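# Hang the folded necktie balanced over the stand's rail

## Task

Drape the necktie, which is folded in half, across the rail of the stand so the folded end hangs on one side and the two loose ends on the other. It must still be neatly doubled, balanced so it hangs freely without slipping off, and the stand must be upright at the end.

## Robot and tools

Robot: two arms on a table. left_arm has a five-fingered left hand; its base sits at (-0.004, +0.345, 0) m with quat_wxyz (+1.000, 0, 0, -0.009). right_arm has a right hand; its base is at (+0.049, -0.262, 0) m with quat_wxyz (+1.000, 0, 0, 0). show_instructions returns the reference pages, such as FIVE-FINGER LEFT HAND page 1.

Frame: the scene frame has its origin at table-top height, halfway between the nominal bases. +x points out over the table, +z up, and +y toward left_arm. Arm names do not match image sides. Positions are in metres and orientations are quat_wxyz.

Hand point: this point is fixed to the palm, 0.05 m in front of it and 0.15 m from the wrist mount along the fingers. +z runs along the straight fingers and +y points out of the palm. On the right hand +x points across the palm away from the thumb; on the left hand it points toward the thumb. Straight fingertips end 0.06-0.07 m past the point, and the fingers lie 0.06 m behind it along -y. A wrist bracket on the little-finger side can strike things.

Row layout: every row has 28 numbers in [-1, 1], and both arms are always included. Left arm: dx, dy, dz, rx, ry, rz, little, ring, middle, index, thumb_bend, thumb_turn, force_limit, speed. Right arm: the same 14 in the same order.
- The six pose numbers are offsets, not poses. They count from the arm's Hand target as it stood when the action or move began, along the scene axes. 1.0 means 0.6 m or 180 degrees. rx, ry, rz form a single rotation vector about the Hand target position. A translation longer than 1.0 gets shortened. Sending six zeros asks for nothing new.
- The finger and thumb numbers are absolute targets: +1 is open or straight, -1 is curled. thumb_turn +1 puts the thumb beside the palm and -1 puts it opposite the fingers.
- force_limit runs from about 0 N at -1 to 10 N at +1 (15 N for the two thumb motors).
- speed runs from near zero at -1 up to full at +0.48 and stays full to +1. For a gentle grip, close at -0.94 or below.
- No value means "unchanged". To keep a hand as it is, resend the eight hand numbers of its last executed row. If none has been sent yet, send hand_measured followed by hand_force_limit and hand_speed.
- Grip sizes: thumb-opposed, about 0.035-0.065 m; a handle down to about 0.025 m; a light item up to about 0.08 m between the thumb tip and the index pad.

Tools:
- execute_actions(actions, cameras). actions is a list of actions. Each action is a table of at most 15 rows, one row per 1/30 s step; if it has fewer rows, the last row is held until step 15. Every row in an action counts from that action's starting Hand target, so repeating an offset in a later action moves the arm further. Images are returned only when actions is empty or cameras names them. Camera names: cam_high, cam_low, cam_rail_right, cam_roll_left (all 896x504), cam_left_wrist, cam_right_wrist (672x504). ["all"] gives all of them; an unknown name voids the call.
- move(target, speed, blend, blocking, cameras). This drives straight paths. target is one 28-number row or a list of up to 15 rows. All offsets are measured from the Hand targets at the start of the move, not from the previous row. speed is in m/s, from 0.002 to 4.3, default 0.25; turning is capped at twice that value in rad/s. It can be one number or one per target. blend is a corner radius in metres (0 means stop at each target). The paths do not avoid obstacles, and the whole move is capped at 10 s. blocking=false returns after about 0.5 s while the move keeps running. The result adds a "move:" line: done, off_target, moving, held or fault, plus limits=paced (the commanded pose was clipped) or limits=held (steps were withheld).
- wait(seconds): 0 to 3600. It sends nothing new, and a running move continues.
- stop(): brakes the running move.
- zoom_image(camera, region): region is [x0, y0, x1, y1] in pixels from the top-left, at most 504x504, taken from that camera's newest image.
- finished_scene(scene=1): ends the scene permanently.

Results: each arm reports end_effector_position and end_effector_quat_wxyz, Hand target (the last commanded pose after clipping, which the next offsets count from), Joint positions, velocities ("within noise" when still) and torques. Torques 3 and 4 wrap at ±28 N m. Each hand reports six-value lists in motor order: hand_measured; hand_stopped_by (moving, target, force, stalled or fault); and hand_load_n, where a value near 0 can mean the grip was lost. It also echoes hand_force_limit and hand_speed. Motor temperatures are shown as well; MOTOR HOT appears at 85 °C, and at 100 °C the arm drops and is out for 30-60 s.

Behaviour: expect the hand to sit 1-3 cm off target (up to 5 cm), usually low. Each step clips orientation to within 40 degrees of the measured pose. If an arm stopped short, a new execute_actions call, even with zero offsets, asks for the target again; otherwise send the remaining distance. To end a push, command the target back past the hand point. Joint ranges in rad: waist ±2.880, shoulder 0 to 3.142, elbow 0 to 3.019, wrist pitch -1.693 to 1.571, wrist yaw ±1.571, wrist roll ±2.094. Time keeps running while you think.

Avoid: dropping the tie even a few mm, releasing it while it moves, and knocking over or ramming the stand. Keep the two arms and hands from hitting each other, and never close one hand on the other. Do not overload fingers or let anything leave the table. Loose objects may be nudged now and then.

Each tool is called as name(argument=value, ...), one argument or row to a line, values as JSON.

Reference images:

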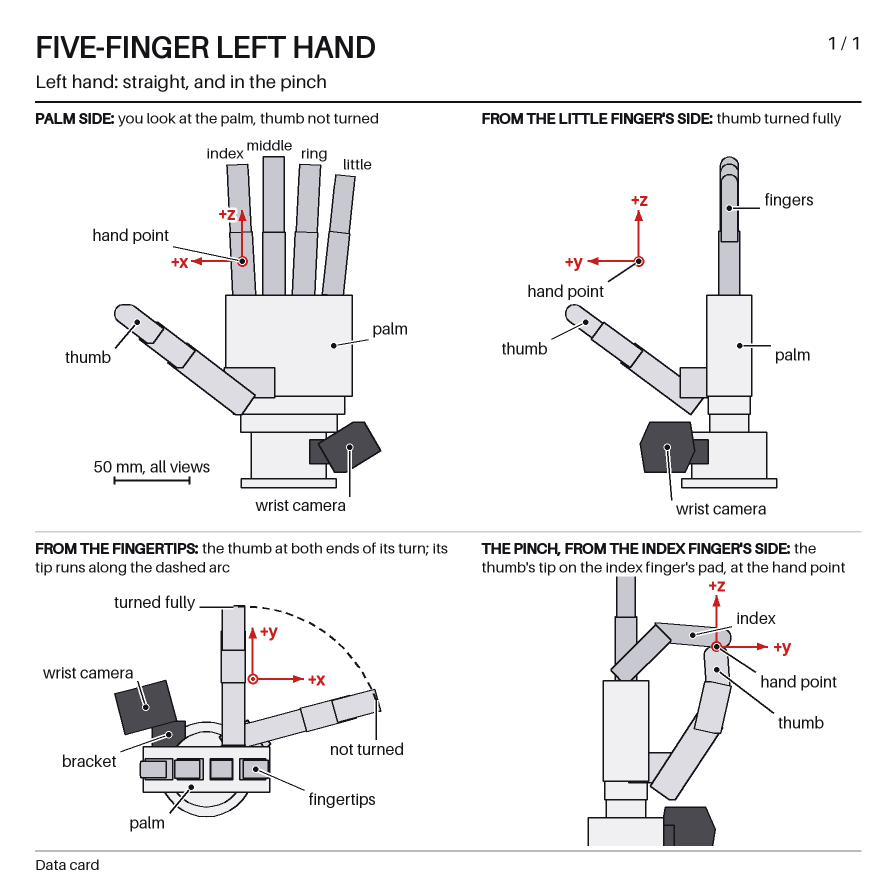

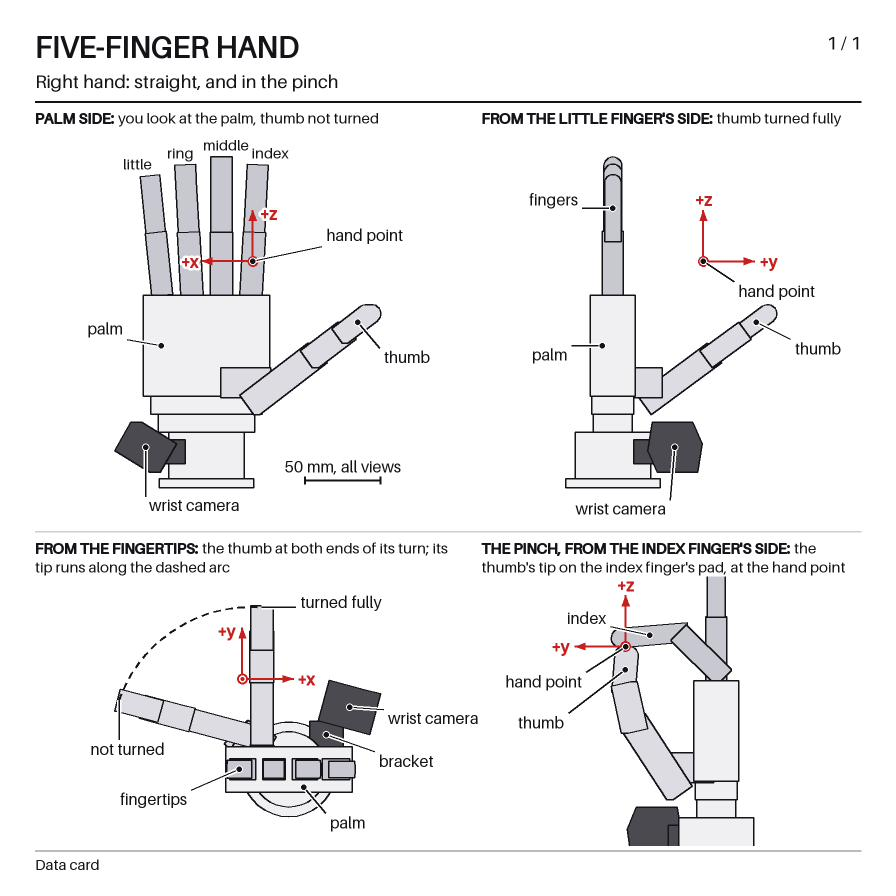

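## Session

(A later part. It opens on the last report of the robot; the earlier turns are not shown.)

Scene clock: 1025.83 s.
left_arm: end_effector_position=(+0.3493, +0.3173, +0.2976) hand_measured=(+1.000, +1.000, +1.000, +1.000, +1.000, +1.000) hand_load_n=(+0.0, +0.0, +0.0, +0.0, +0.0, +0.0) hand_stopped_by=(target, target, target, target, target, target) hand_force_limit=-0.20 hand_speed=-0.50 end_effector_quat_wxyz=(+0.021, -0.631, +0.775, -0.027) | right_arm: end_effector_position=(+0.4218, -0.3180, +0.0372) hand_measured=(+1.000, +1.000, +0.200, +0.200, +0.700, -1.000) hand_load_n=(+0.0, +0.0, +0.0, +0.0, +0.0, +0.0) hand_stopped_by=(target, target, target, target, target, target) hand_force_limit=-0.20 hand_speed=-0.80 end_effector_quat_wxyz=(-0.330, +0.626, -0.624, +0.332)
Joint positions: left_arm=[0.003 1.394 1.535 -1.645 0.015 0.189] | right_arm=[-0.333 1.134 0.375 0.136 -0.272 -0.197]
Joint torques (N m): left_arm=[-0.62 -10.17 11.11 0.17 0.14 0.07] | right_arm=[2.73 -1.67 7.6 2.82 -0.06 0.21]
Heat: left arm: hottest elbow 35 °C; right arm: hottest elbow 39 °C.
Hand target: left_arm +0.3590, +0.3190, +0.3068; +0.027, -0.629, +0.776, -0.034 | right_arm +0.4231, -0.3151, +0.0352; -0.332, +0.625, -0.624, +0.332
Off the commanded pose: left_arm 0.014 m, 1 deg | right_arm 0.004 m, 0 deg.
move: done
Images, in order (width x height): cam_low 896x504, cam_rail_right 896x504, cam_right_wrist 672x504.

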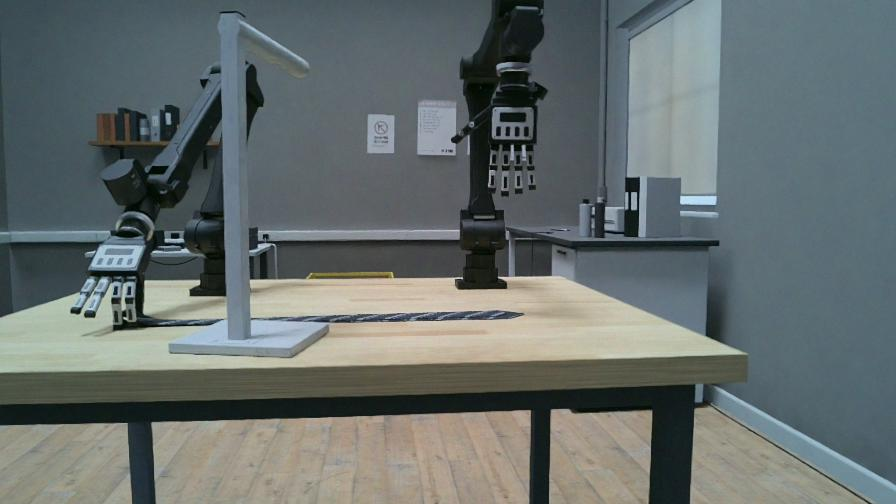

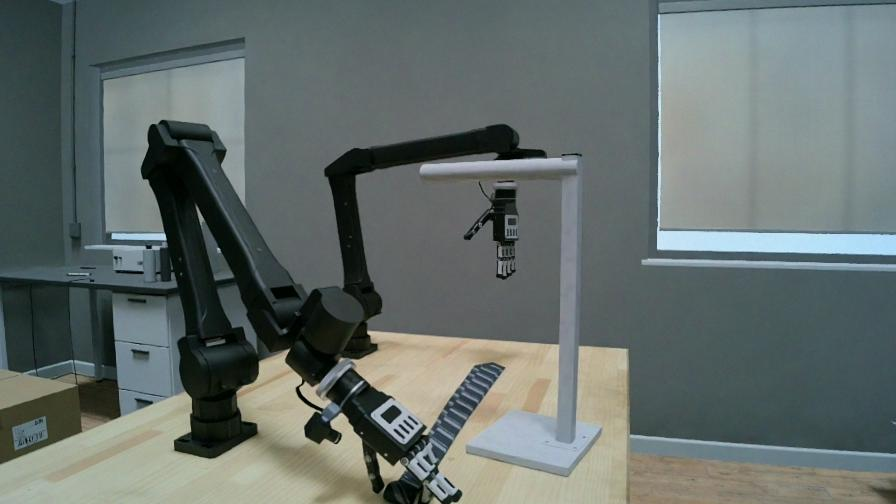

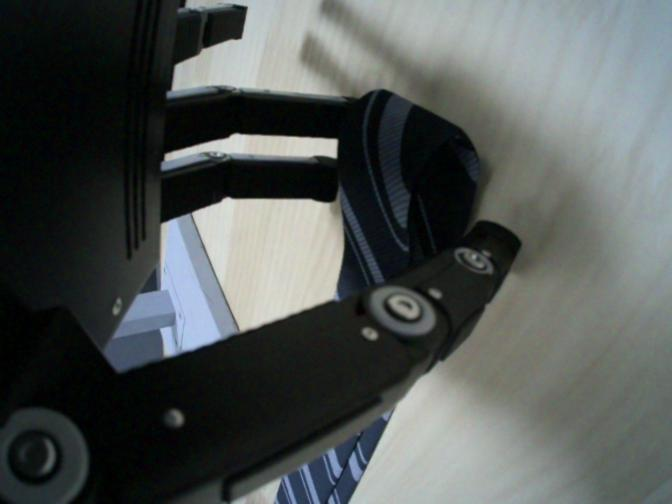

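move(
  target=[
    [0,0,0,0,0,0,1,1,1,1,1,1,-0.2,-0.5, 0,0,0,0,0,0,1,1,0.05,0.05,0.45,-1,-0.2,-0.85],
    [0,0,0,0,0,0,1,1,1,1,1,1,-0.2,-0.5, 0,0,0,0,0,0,1,1,-0.1,-0.1,0.15,-1,-0.2,-0.85],
  ],
  speed=0.06,
  cameras=["cam_rail_right","cam_low","cam_right_wrist"],
)

zoom_image(
  camera="cam_rail_right",
  region=[350, 380, 500, 504],
)

zoom_image(
  camera="cam_low",
  region=[50, 260, 180, 350],
)

Scene clock: 1039.93 s.
left_arm: end_effector_position=(+0.3493, +0.3173, +0.2976) hand_measured=(+1.000, +1.000, +1.000, +1.000, +1.000, +1.000) hand_load_n=(+0.0, +0.0, +0.0, +0.0, +0.0, +0.0) hand_stopped_by=(target, target, target, target, target, target) hand_force_limit=-0.20 hand_speed=-0.50 end_effector_quat_wxyz=(+0.021, -0.631, +0.775, -0.027) | right_arm: end_effector_position=(+0.4218, -0.3180, +0.0372) hand_measured=(+1.000, +1.000, -0.100, -0.100, +0.150, -1.000) hand_load_n=(+0.0, +0.0, +0.0, +0.0, +0.5, +0.0) hand_stopped_by=(target, target, target, target, target, target) hand_force_limit=-0.20 hand_speed=-0.85 end_effector_quat_wxyz=(-0.330, +0.626, -0.624, +0.332)
Joint positions: left_arm=[0.003 1.394 1.535 -1.645 0.015 0.189] | right_arm=[-0.333 1.134 0.375 0.136 -0.272 -0.197]
Joint torques (N m): left_arm=[-0.56 -9.99 11.14 0.16 0.15 0.06] | right_arm=[1.85 -1.49 7.19 2.8 -0.06 0.12]
Heat: left arm: hottest elbow 35 °C; right arm: hottest elbow 39 °C.
Hand target: left_arm +0.3590, +0.3190, +0.3068; +0.027, -0.629, +0.776, -0.034 | right_arm +0.4231, -0.3151, +0.0352; -0.332, +0.625, -0.624, +0.332
Off the commanded pose: left_arm 0.014 m, 1 deg | right_arm 0.004 m, 0 deg.
move: done
Images, in order (width x height): cam_low 896x504, cam_rail_right 896x504, cam_right_wrist 672x504.

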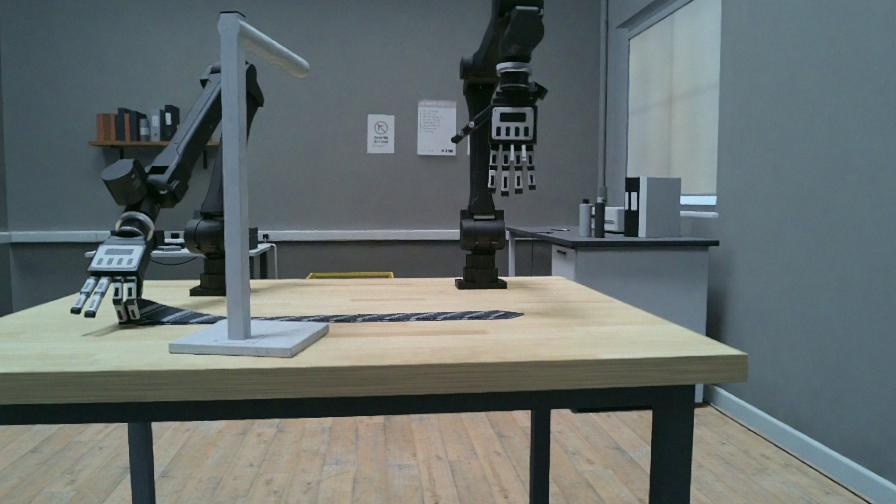

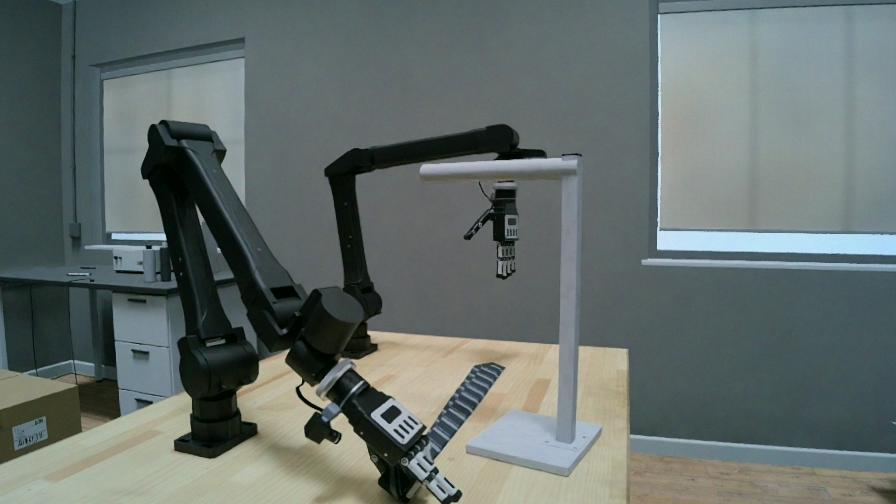

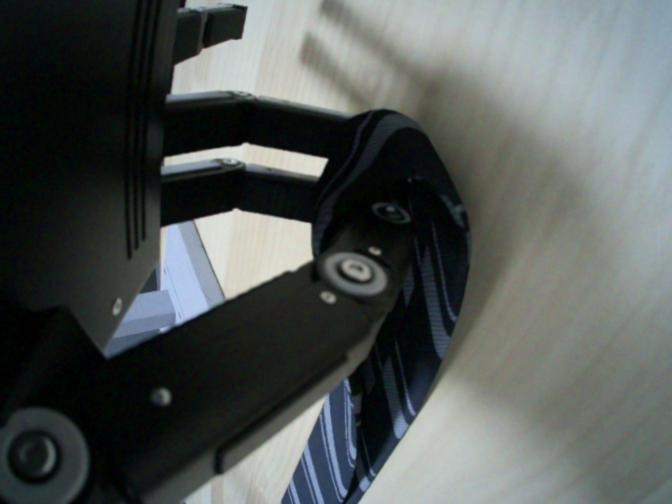

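Scaled by 3.360 from the camera's image (finer frame: 1280x720).

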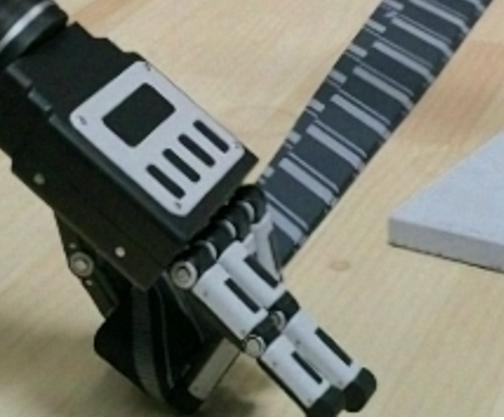

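Scaled by 3.877 from the camera's image (finer frame: 1280x720).

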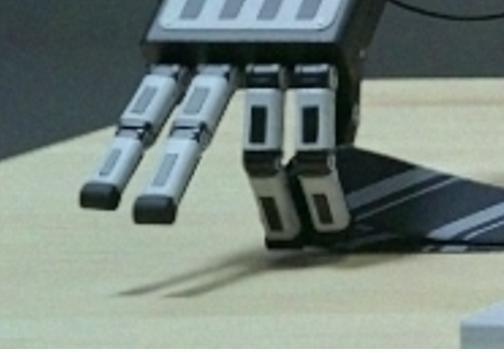

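move(
  target=[
    [0,0,0,0,0,0,1,1,1,1,1,1,-0.2,-0.5, 0,0,0,0,0,0,1,1,-0.15,-0.15,0.0,-1,0,-0.85],
    [0,0,0,0,0,0,1,1,1,1,1,1,-0.2,-0.5, 0,0,0,0,0,0,1,1,-0.3,-0.3,-0.1,-1,0,-0.85],
  ],
  speed=0.06,
  cameras=["cam_rail_right","cam_low","cam_right_wrist"],
)

zoom_image(
  camera="cam_rail_right",
  region=[350, 380, 500, 504],
)

zoom_image(
  camera="cam_low",
  region=[50, 260, 180, 350],
)

zoom_image(
  camera="cam_right_wrist",
  region=[200, 60, 560, 420],
)

Scene clock: 1053.73 s.
left_arm: end_effector_position=(+0.3493, +0.3173, +0.2976) hand_measured=(+1.000, +1.000, +1.000, +1.000, +1.000, +1.000) hand_load_n=(+0.0, +0.0, +0.0, +0.0, +0.0, +0.0) hand_stopped_by=(target, target, target, target, target, target) hand_force_limit=-0.20 hand_speed=-0.50 end_effector_quat_wxyz=(+0.021, -0.631, +0.775, -0.027) | right_arm: end_effector_position=(+0.4218, -0.3180, +0.0372) hand_measured=(+1.000, +1.000, -0.230, -0.202, -0.044, -1.000) hand_load_n=(+0.0, +0.0, +9.5, +4.5, +9.0, +1.0) hand_stopped_by=(target, target, force, force, force, target) hand_force_limit=0.00 hand_speed=-0.85 end_effector_quat_wxyz=(-0.330, +0.626, -0.624, +0.332)
Joint positions: left_arm=[0.003 1.394 1.535 -1.645 0.015 0.189] | right_arm=[-0.333 1.134 0.375 0.136 -0.272 -0.197]
Joint torques (N m): left_arm=[-0.56 -10.11 11.11 0.14 0.15 0.07] | right_arm=[1.96 -1.9 7.17 2.81 -0.05 0.14]
Heat: left arm: hottest elbow 35 °C; right arm: hottest elbow 38 °C.
Hand target: left_arm +0.3590, +0.3190, +0.3068; +0.027, -0.629, +0.776, -0.034 | right_arm +0.4231, -0.3151, +0.0352; -0.332, +0.625, -0.624, +0.332
Off the commanded pose: left_arm 0.014 m, 1 deg | right_arm 0.004 m, 0 deg.
move: done
Images, in order (width x height): cam_low 896x504, cam_rail_right 896x504, cam_right_wrist 672x504.

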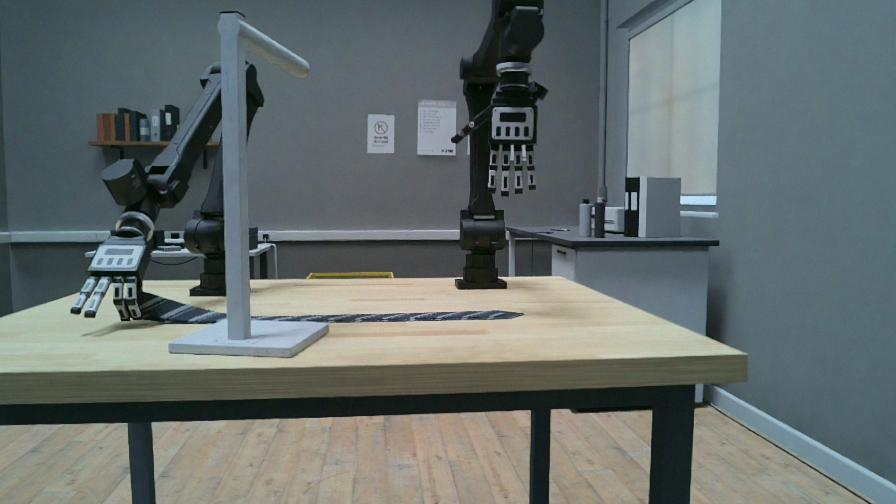

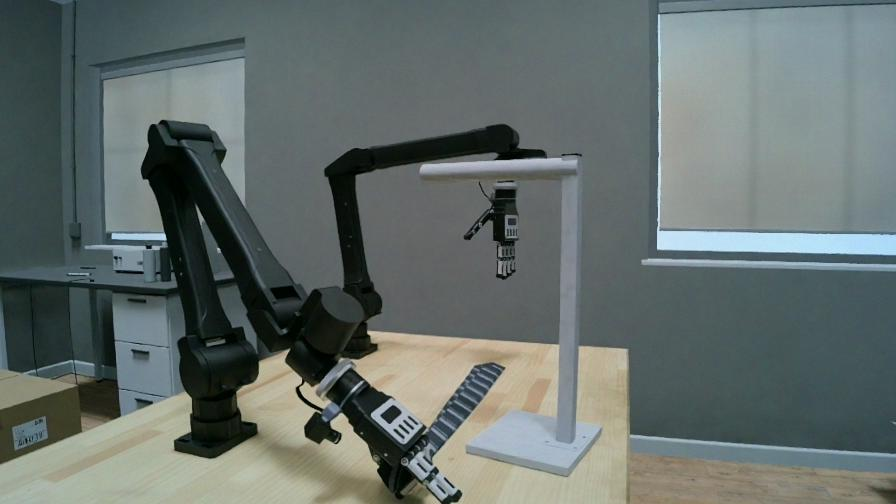

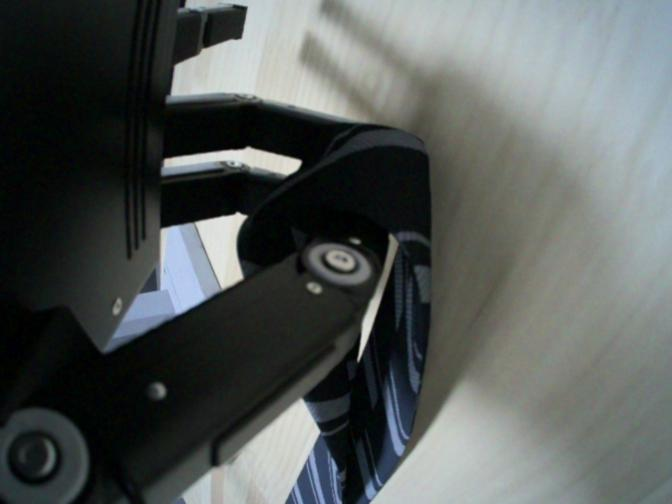

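Scaled by 3.360 from the camera's image (finer frame: 1280x720).

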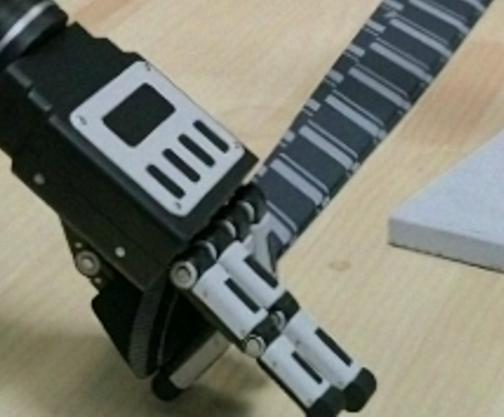

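Scaled by 3.877 from the camera's image (finer frame: 1280x720).

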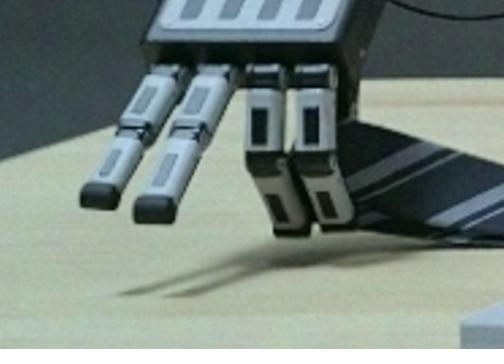

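Scaled by 1.400 from the camera's image (finer frame: 960x720).

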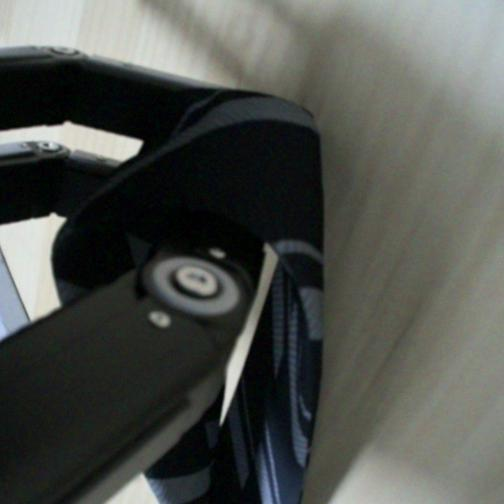

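move(
  target=[0,0,0,0,0,0,1,1,1,1,1,1,-0.2,-0.5, -0.02,0,0.3,0,0,0,1,1,-0.3,-0.3,-0.1,-1,0,-0.85],
  speed=0.1,
  cameras=["all"],
)

zoom_image(
  camera="cam_rail_right",
  region=[320, 250, 560, 490],
)

zoom_image(
  camera="cam_right_wrist",
  region=[200, 60, 560, 420],
)

Scene clock: 1077.20 s.
left_arm: end_effector_position=(+0.3493, +0.3173, +0.2976) hand_measured=(+1.000, +1.000, +1.000, +1.000, +1.000, +1.000) hand_load_n=(+0.0, +0.0, +0.0, +0.0, -0.5, +0.0) hand_stopped_by=(target, target, target, target, target, target) hand_force_limit=-0.20 hand_speed=-0.50 end_effector_quat_wxyz=(+0.021, -0.631, +0.775, -0.027) | right_arm: end_effector_position=(+0.4031, -0.3106, +0.1913) hand_measured=(+1.000, +1.000, -0.230, -0.202, -0.044, -1.000) hand_load_n=(+0.0, +0.0, +9.5, +4.5, +9.0, +1.0) hand_stopped_by=(target, target, force, force, force, target) hand_force_limit=0.00 hand_speed=-0.85 end_effector_quat_wxyz=(-0.324, +0.630, -0.630, +0.317)
Joint positions: left_arm=[0.003 1.394 1.535 -1.645 0.015 0.189] | right_arm=[-0.333 0.809 0.672 -0.522 -0.277 -0.197]
Joint torques (N m): left_arm=[-0.56 -10.17 11.07 0.16 0.14 0.07] | right_arm=[1.38 -0.97 13.79 1.7 -0.26 0.08]
Heat: left arm: hottest elbow 35 °C; right arm: hottest elbow 38 °C.
Hand target: left_arm +0.3590, +0.3190, +0.3068; +0.027, -0.629, +0.776, -0.034 | right_arm +0.4112, -0.3151, +0.2151; -0.332, +0.625, -0.624, +0.332
Off the commanded pose: left_arm 0.014 m, 1 deg | right_arm 0.026 m, 2 deg.
move: off_target (right_arm)

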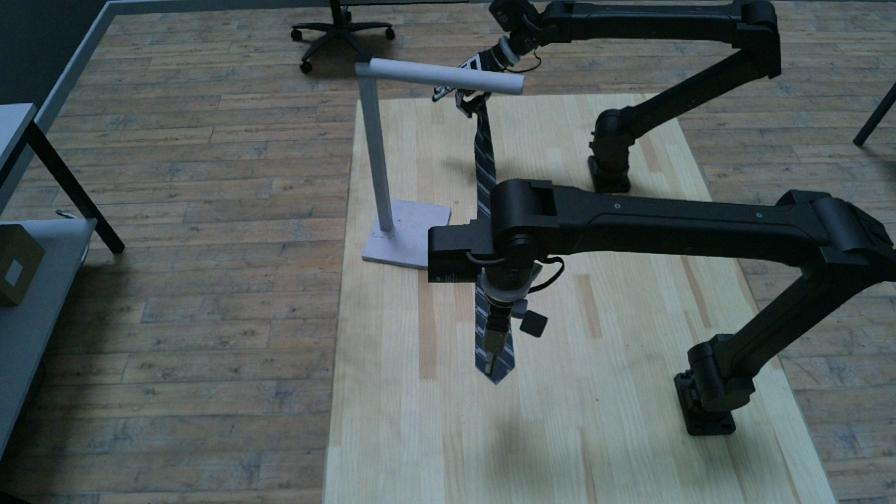

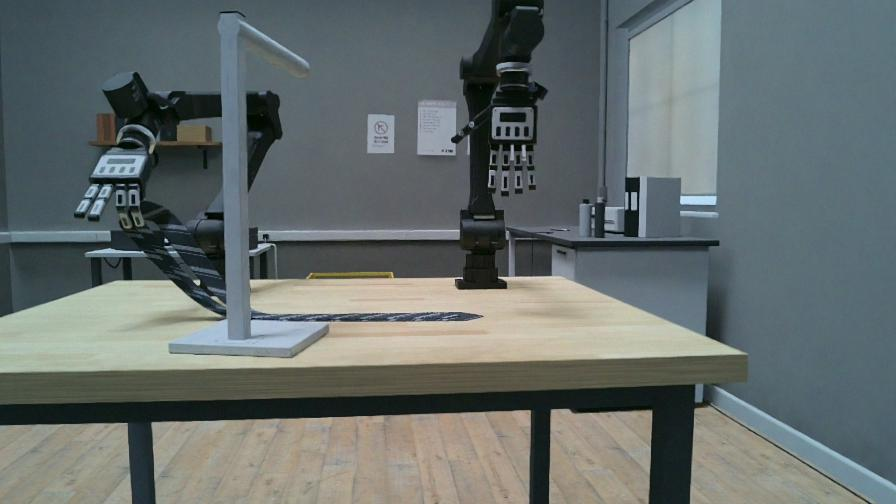

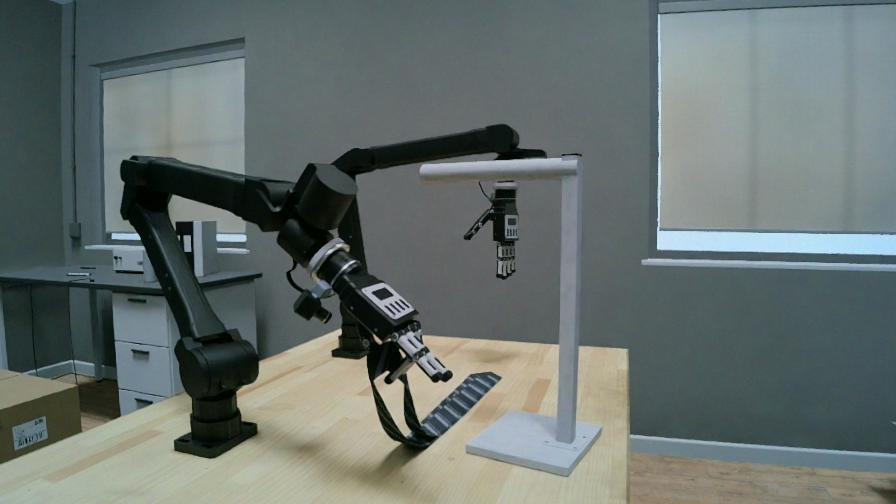

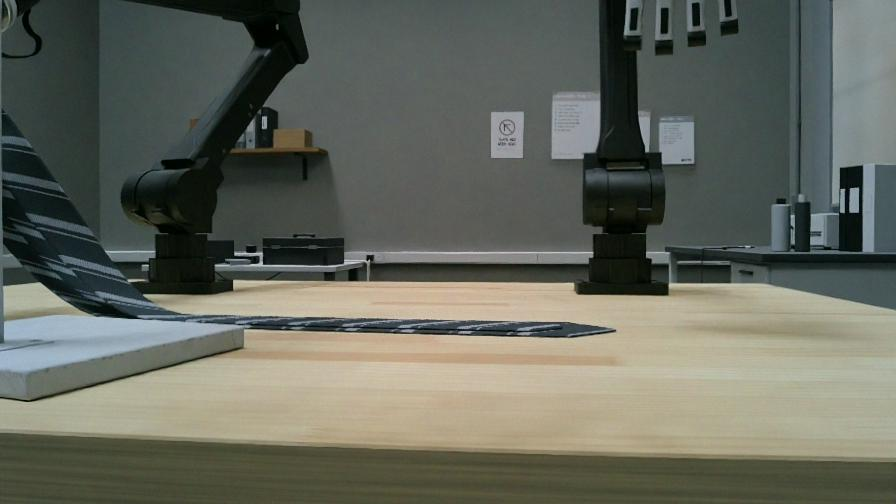

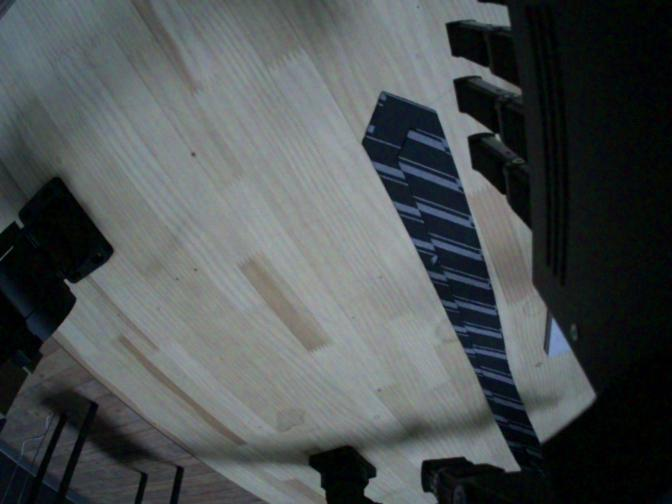

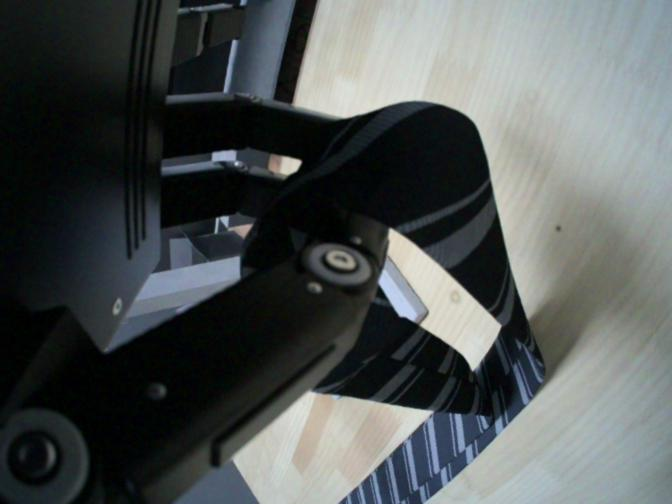

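Scaled by 2.100 from the camera's image (finer frame: 1280x720).

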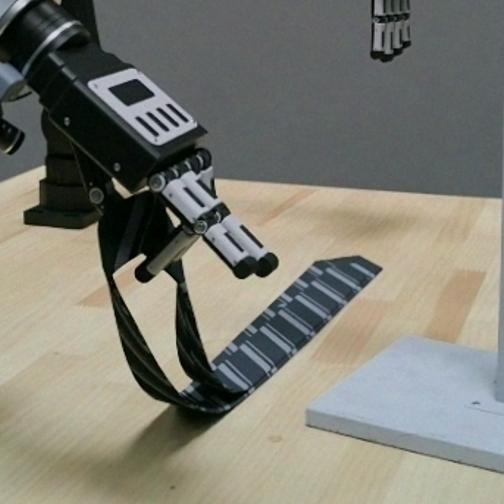

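Scaled by 1.400 from the camera's image (finer frame: 960x720).

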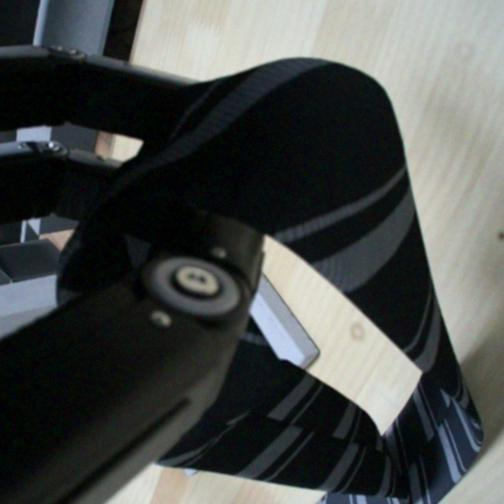

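move(
  target=[0,0,0,0,0,0,1,1,1,1,1,1,-0.2,-0.5, 0.0,-0.075,0.3417,0,-0.19,0,1,1,-0.3,-0.3,-0.1,-1,0,-0.85],
  speed=0.1,
  cameras=["all"],
)

zoom_image(
  camera="cam_rail_right",
  region=[320, 150, 620, 450],
)

Scene clock: 1238.17 s.
left_arm: end_effector_position=(+0.3493, +0.3173, +0.2976) hand_measured=(+1.000, +1.000, +1.000, +1.000, +1.000, +1.000) hand_load_n=(+0.0, +0.0, +0.0, +0.0, +0.0, +0.0) hand_stopped_by=(target, target, target, target, target, target) hand_force_limit=-0.20 hand_speed=-0.50 end_effector_quat_wxyz=(+0.021, -0.631, +0.775, -0.027) | right_arm: end_effector_position=(+0.4096, -0.3566, +0.3849) hand_measured=(+1.000, +1.000, -0.230, -0.202, -0.044, -1.000) hand_load_n=(-0.5, +0.0, +9.5, +4.5, +8.5, +1.0) hand_stopped_by=(target, target, force, force, force, target) hand_force_limit=0.00 hand_speed=-0.85 end_effector_quat_wxyz=(+0.496, -0.508, +0.520, -0.476)
Joint positions: left_arm=[0.003 1.394 1.535 -1.645 0.015 0.189] | right_arm=[-0.643 0.646 0.771 -0.194 -0.651 -0.01]
Joint torques (N m): left_arm=[-0.62 -9.99 11.12 0.16 0.14 0.06] | right_arm=[0.15 0.26 14.24 3.45 -0.23 0.21]
Motor temperatures (°C): left_arm=[28 25 36 24 23 23] | right_arm=[24 27 47 26 23 27]
Heat: left arm: hottest elbow 36 °C; right arm: hottest elbow 47 °C.
Hand target: left_arm +0.3590, +0.3190, +0.3068; +0.027, -0.629, +0.776, -0.034 | right_arm +0.4111, -0.3601, +0.4201; +0.501, -0.500, +0.499, -0.501
Off the commanded pose: left_arm 0.014 m, 1 deg | right_arm 0.035 m, 4 deg.
move: off_target (right_arm)

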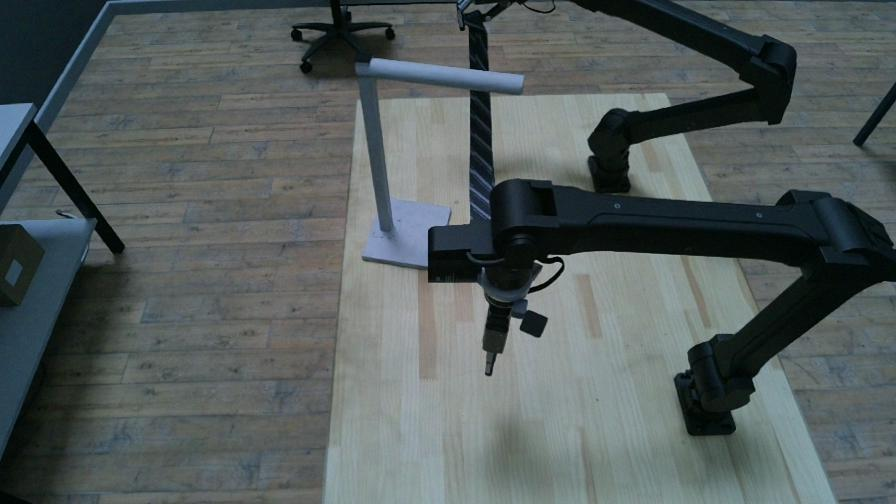

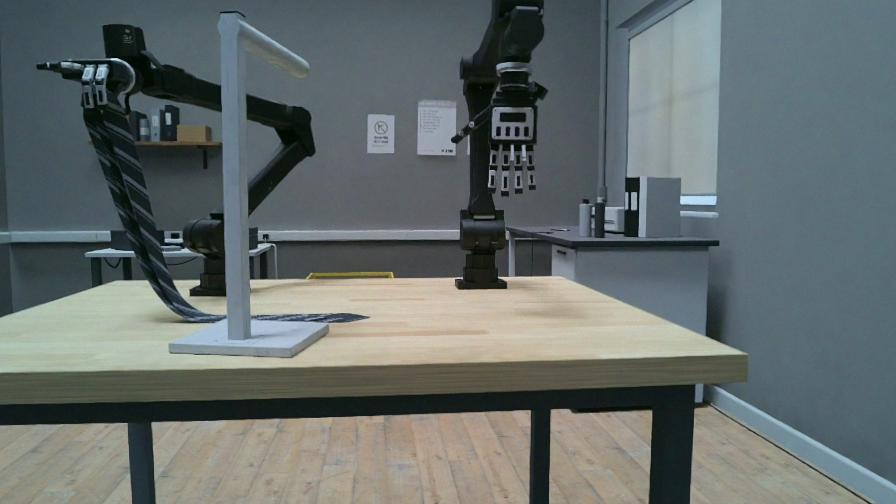

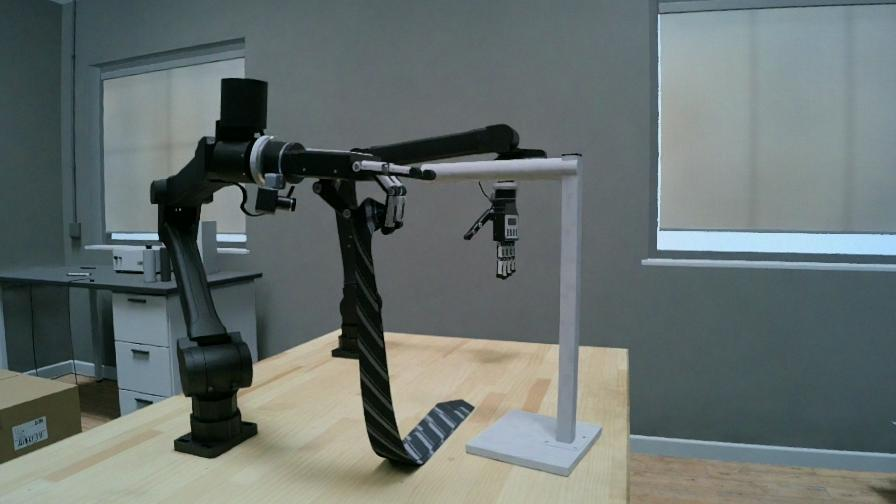

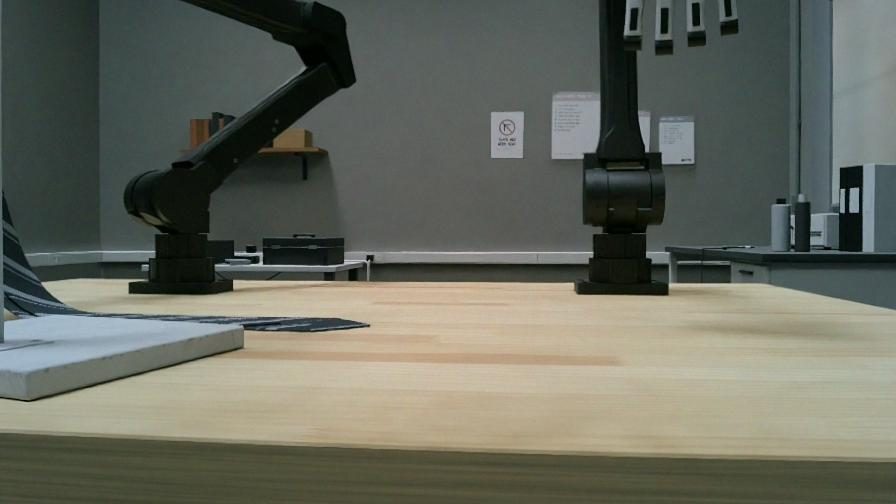

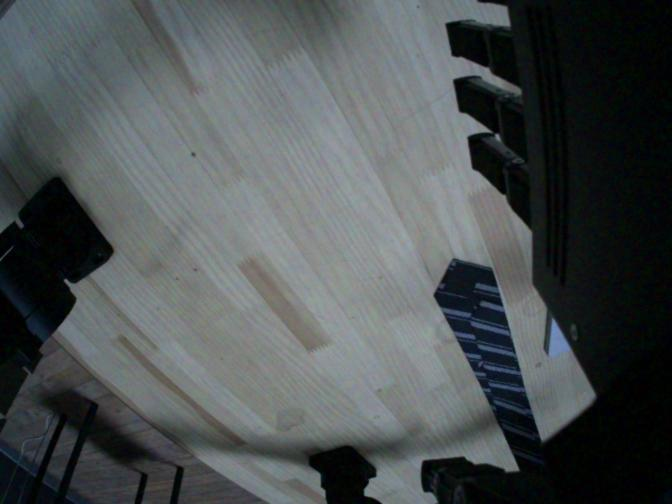

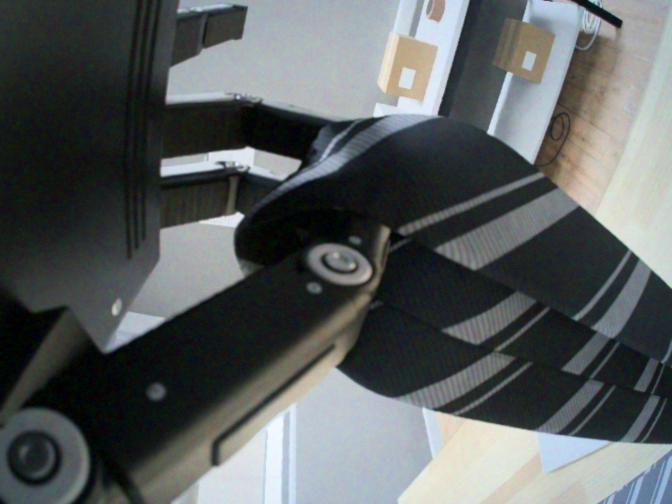

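Scaled by 1.680 from the camera's image (finer frame: 1280x720).

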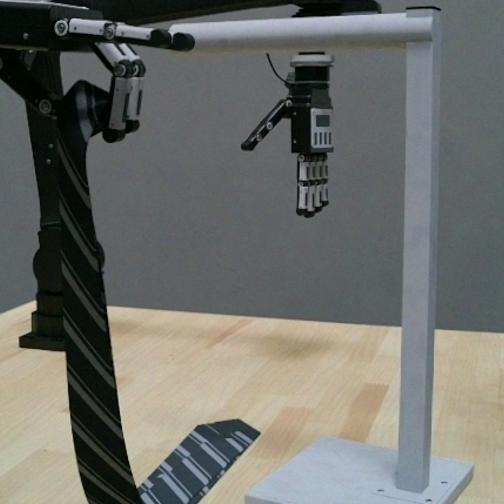

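move(
  target=[0,0,0,0,0,0,1,1,1,1,1,1,-0.2,-0.5, 0.015,-0.033,0.35,0,-0.0833,0,1,1,-0.3,-0.3,-0.1,-1,0,-0.85],
  speed=0.1,
  cameras=["all"],
)

zoom_image(
  camera="cam_rail_right",
  region=[320, 0, 700, 504],
)

Scene clock: 1248.20 s.
left_arm: end_effector_position=(+0.3493, +0.3173, +0.2976) hand_measured=(+1.000, +1.000, +1.000, +1.000, +1.000, +1.000) hand_load_n=(+0.0, +0.0, +0.0, +0.0, +0.0, +0.0) hand_stopped_by=(target, target, target, target, target, target) hand_force_limit=-0.20 hand_speed=-0.50 end_effector_quat_wxyz=(+0.021, -0.631, +0.775, -0.027) | right_arm: end_effector_position=(+0.4237, -0.3798, +0.6015) hand_measured=(+1.000, +1.000, -0.230, -0.202, -0.044, -1.000) hand_load_n=(+0.0, +0.0, +9.5, +5.0, +9.0, +1.0) hand_stopped_by=(target, target, force, force, force, target) hand_force_limit=0.00 hand_speed=-0.85 end_effector_quat_wxyz=(+0.559, -0.436, +0.448, -0.544)
Joint positions: left_arm=[0.003 1.394 1.535 -1.645 0.015 0.189] | right_arm=[-0.713 0.795 1.192 -0.11 -0.693 0.214]
Joint torques (N m): left_arm=[-0.56 -10.05 11.12 0.18 0.13 0.06] | right_arm=[0.32 0.85 13.39 2.89 0.1 0.21]
Heat: left arm: hottest elbow 36 °C; right arm: hottest elbow 47 °C.
Hand target: left_arm +0.3590, +0.3190, +0.3068; +0.027, -0.629, +0.776, -0.034 | right_arm +0.4202, -0.3799, +0.6301; +0.562, -0.430, +0.429, -0.562
Off the commanded pose: left_arm 0.014 m, 1 deg | right_arm 0.029 m, 3 deg.
move: off_target (right_arm)

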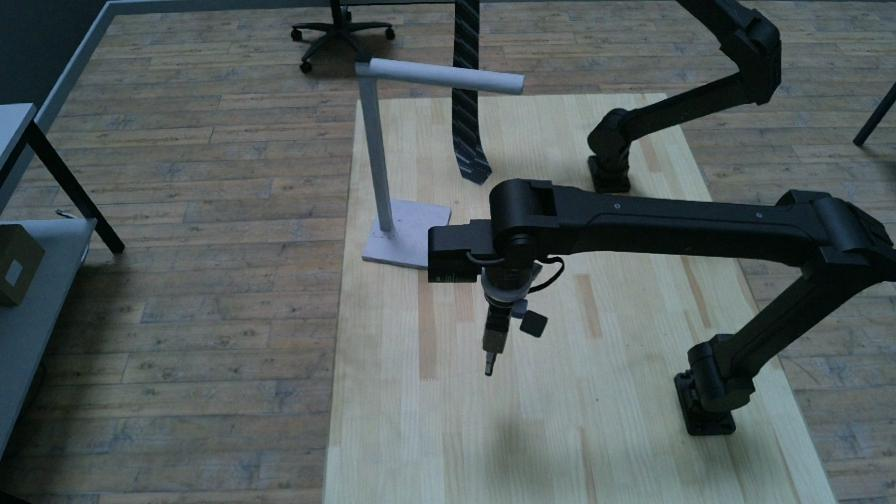

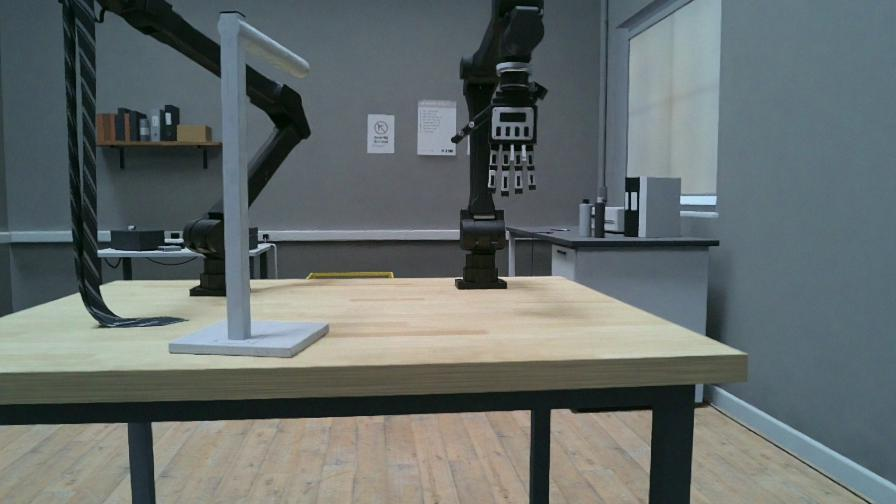

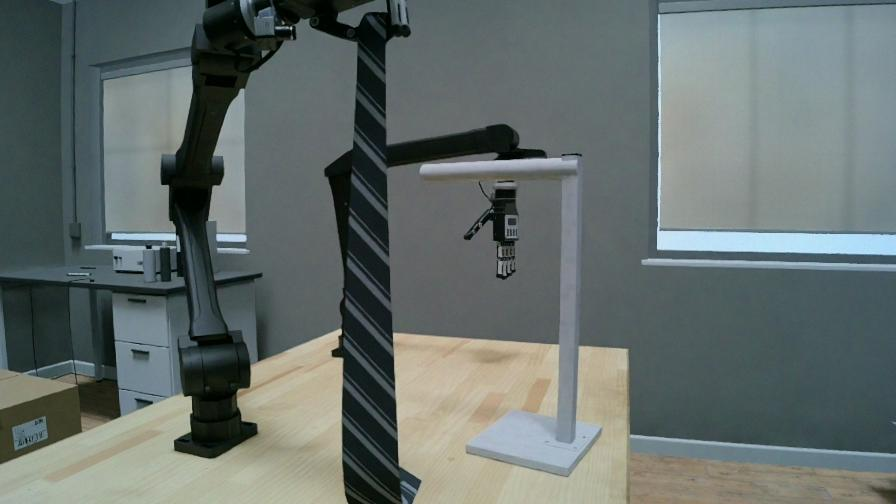

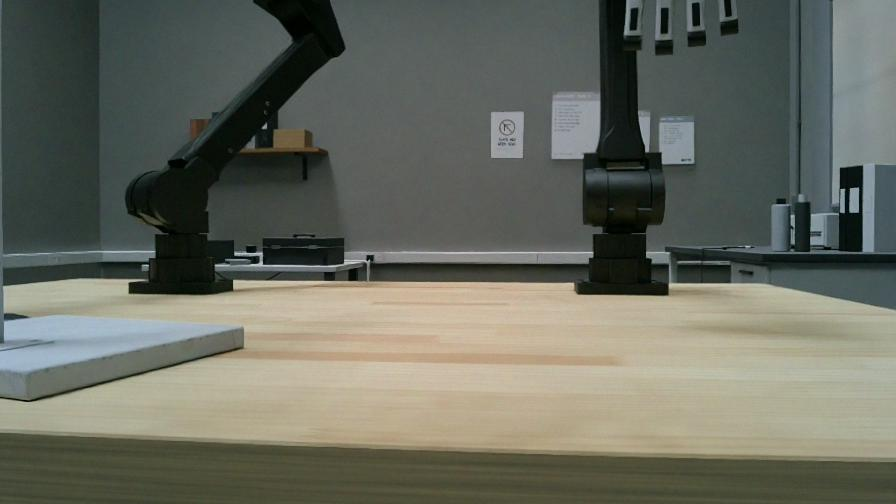

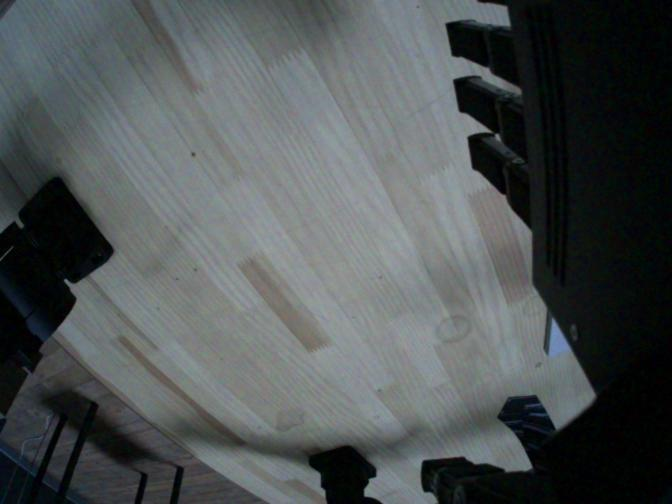

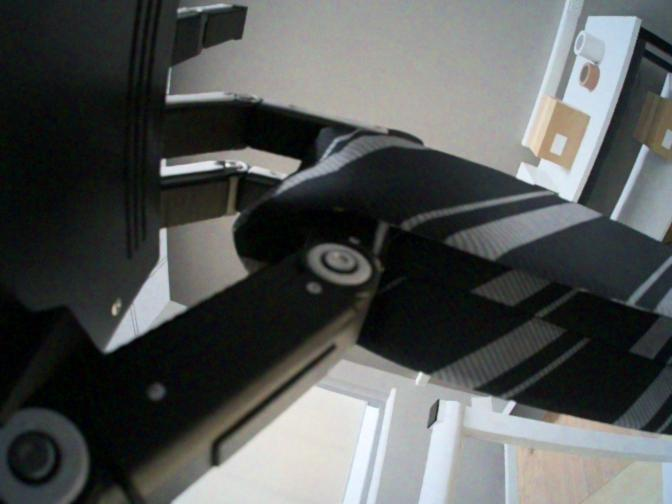

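Scaled by 1.000.

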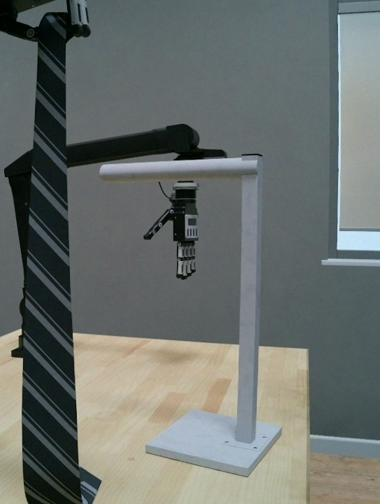

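zoom_image(
  camera="cam_high",
  region=[420, 60, 540, 220],
)

Scaled by 3.150 from the camera's image (finer frame: 1280x720).

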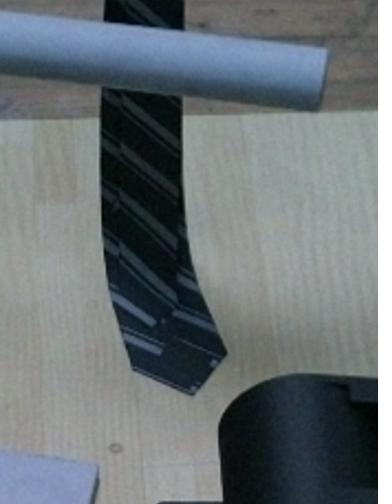

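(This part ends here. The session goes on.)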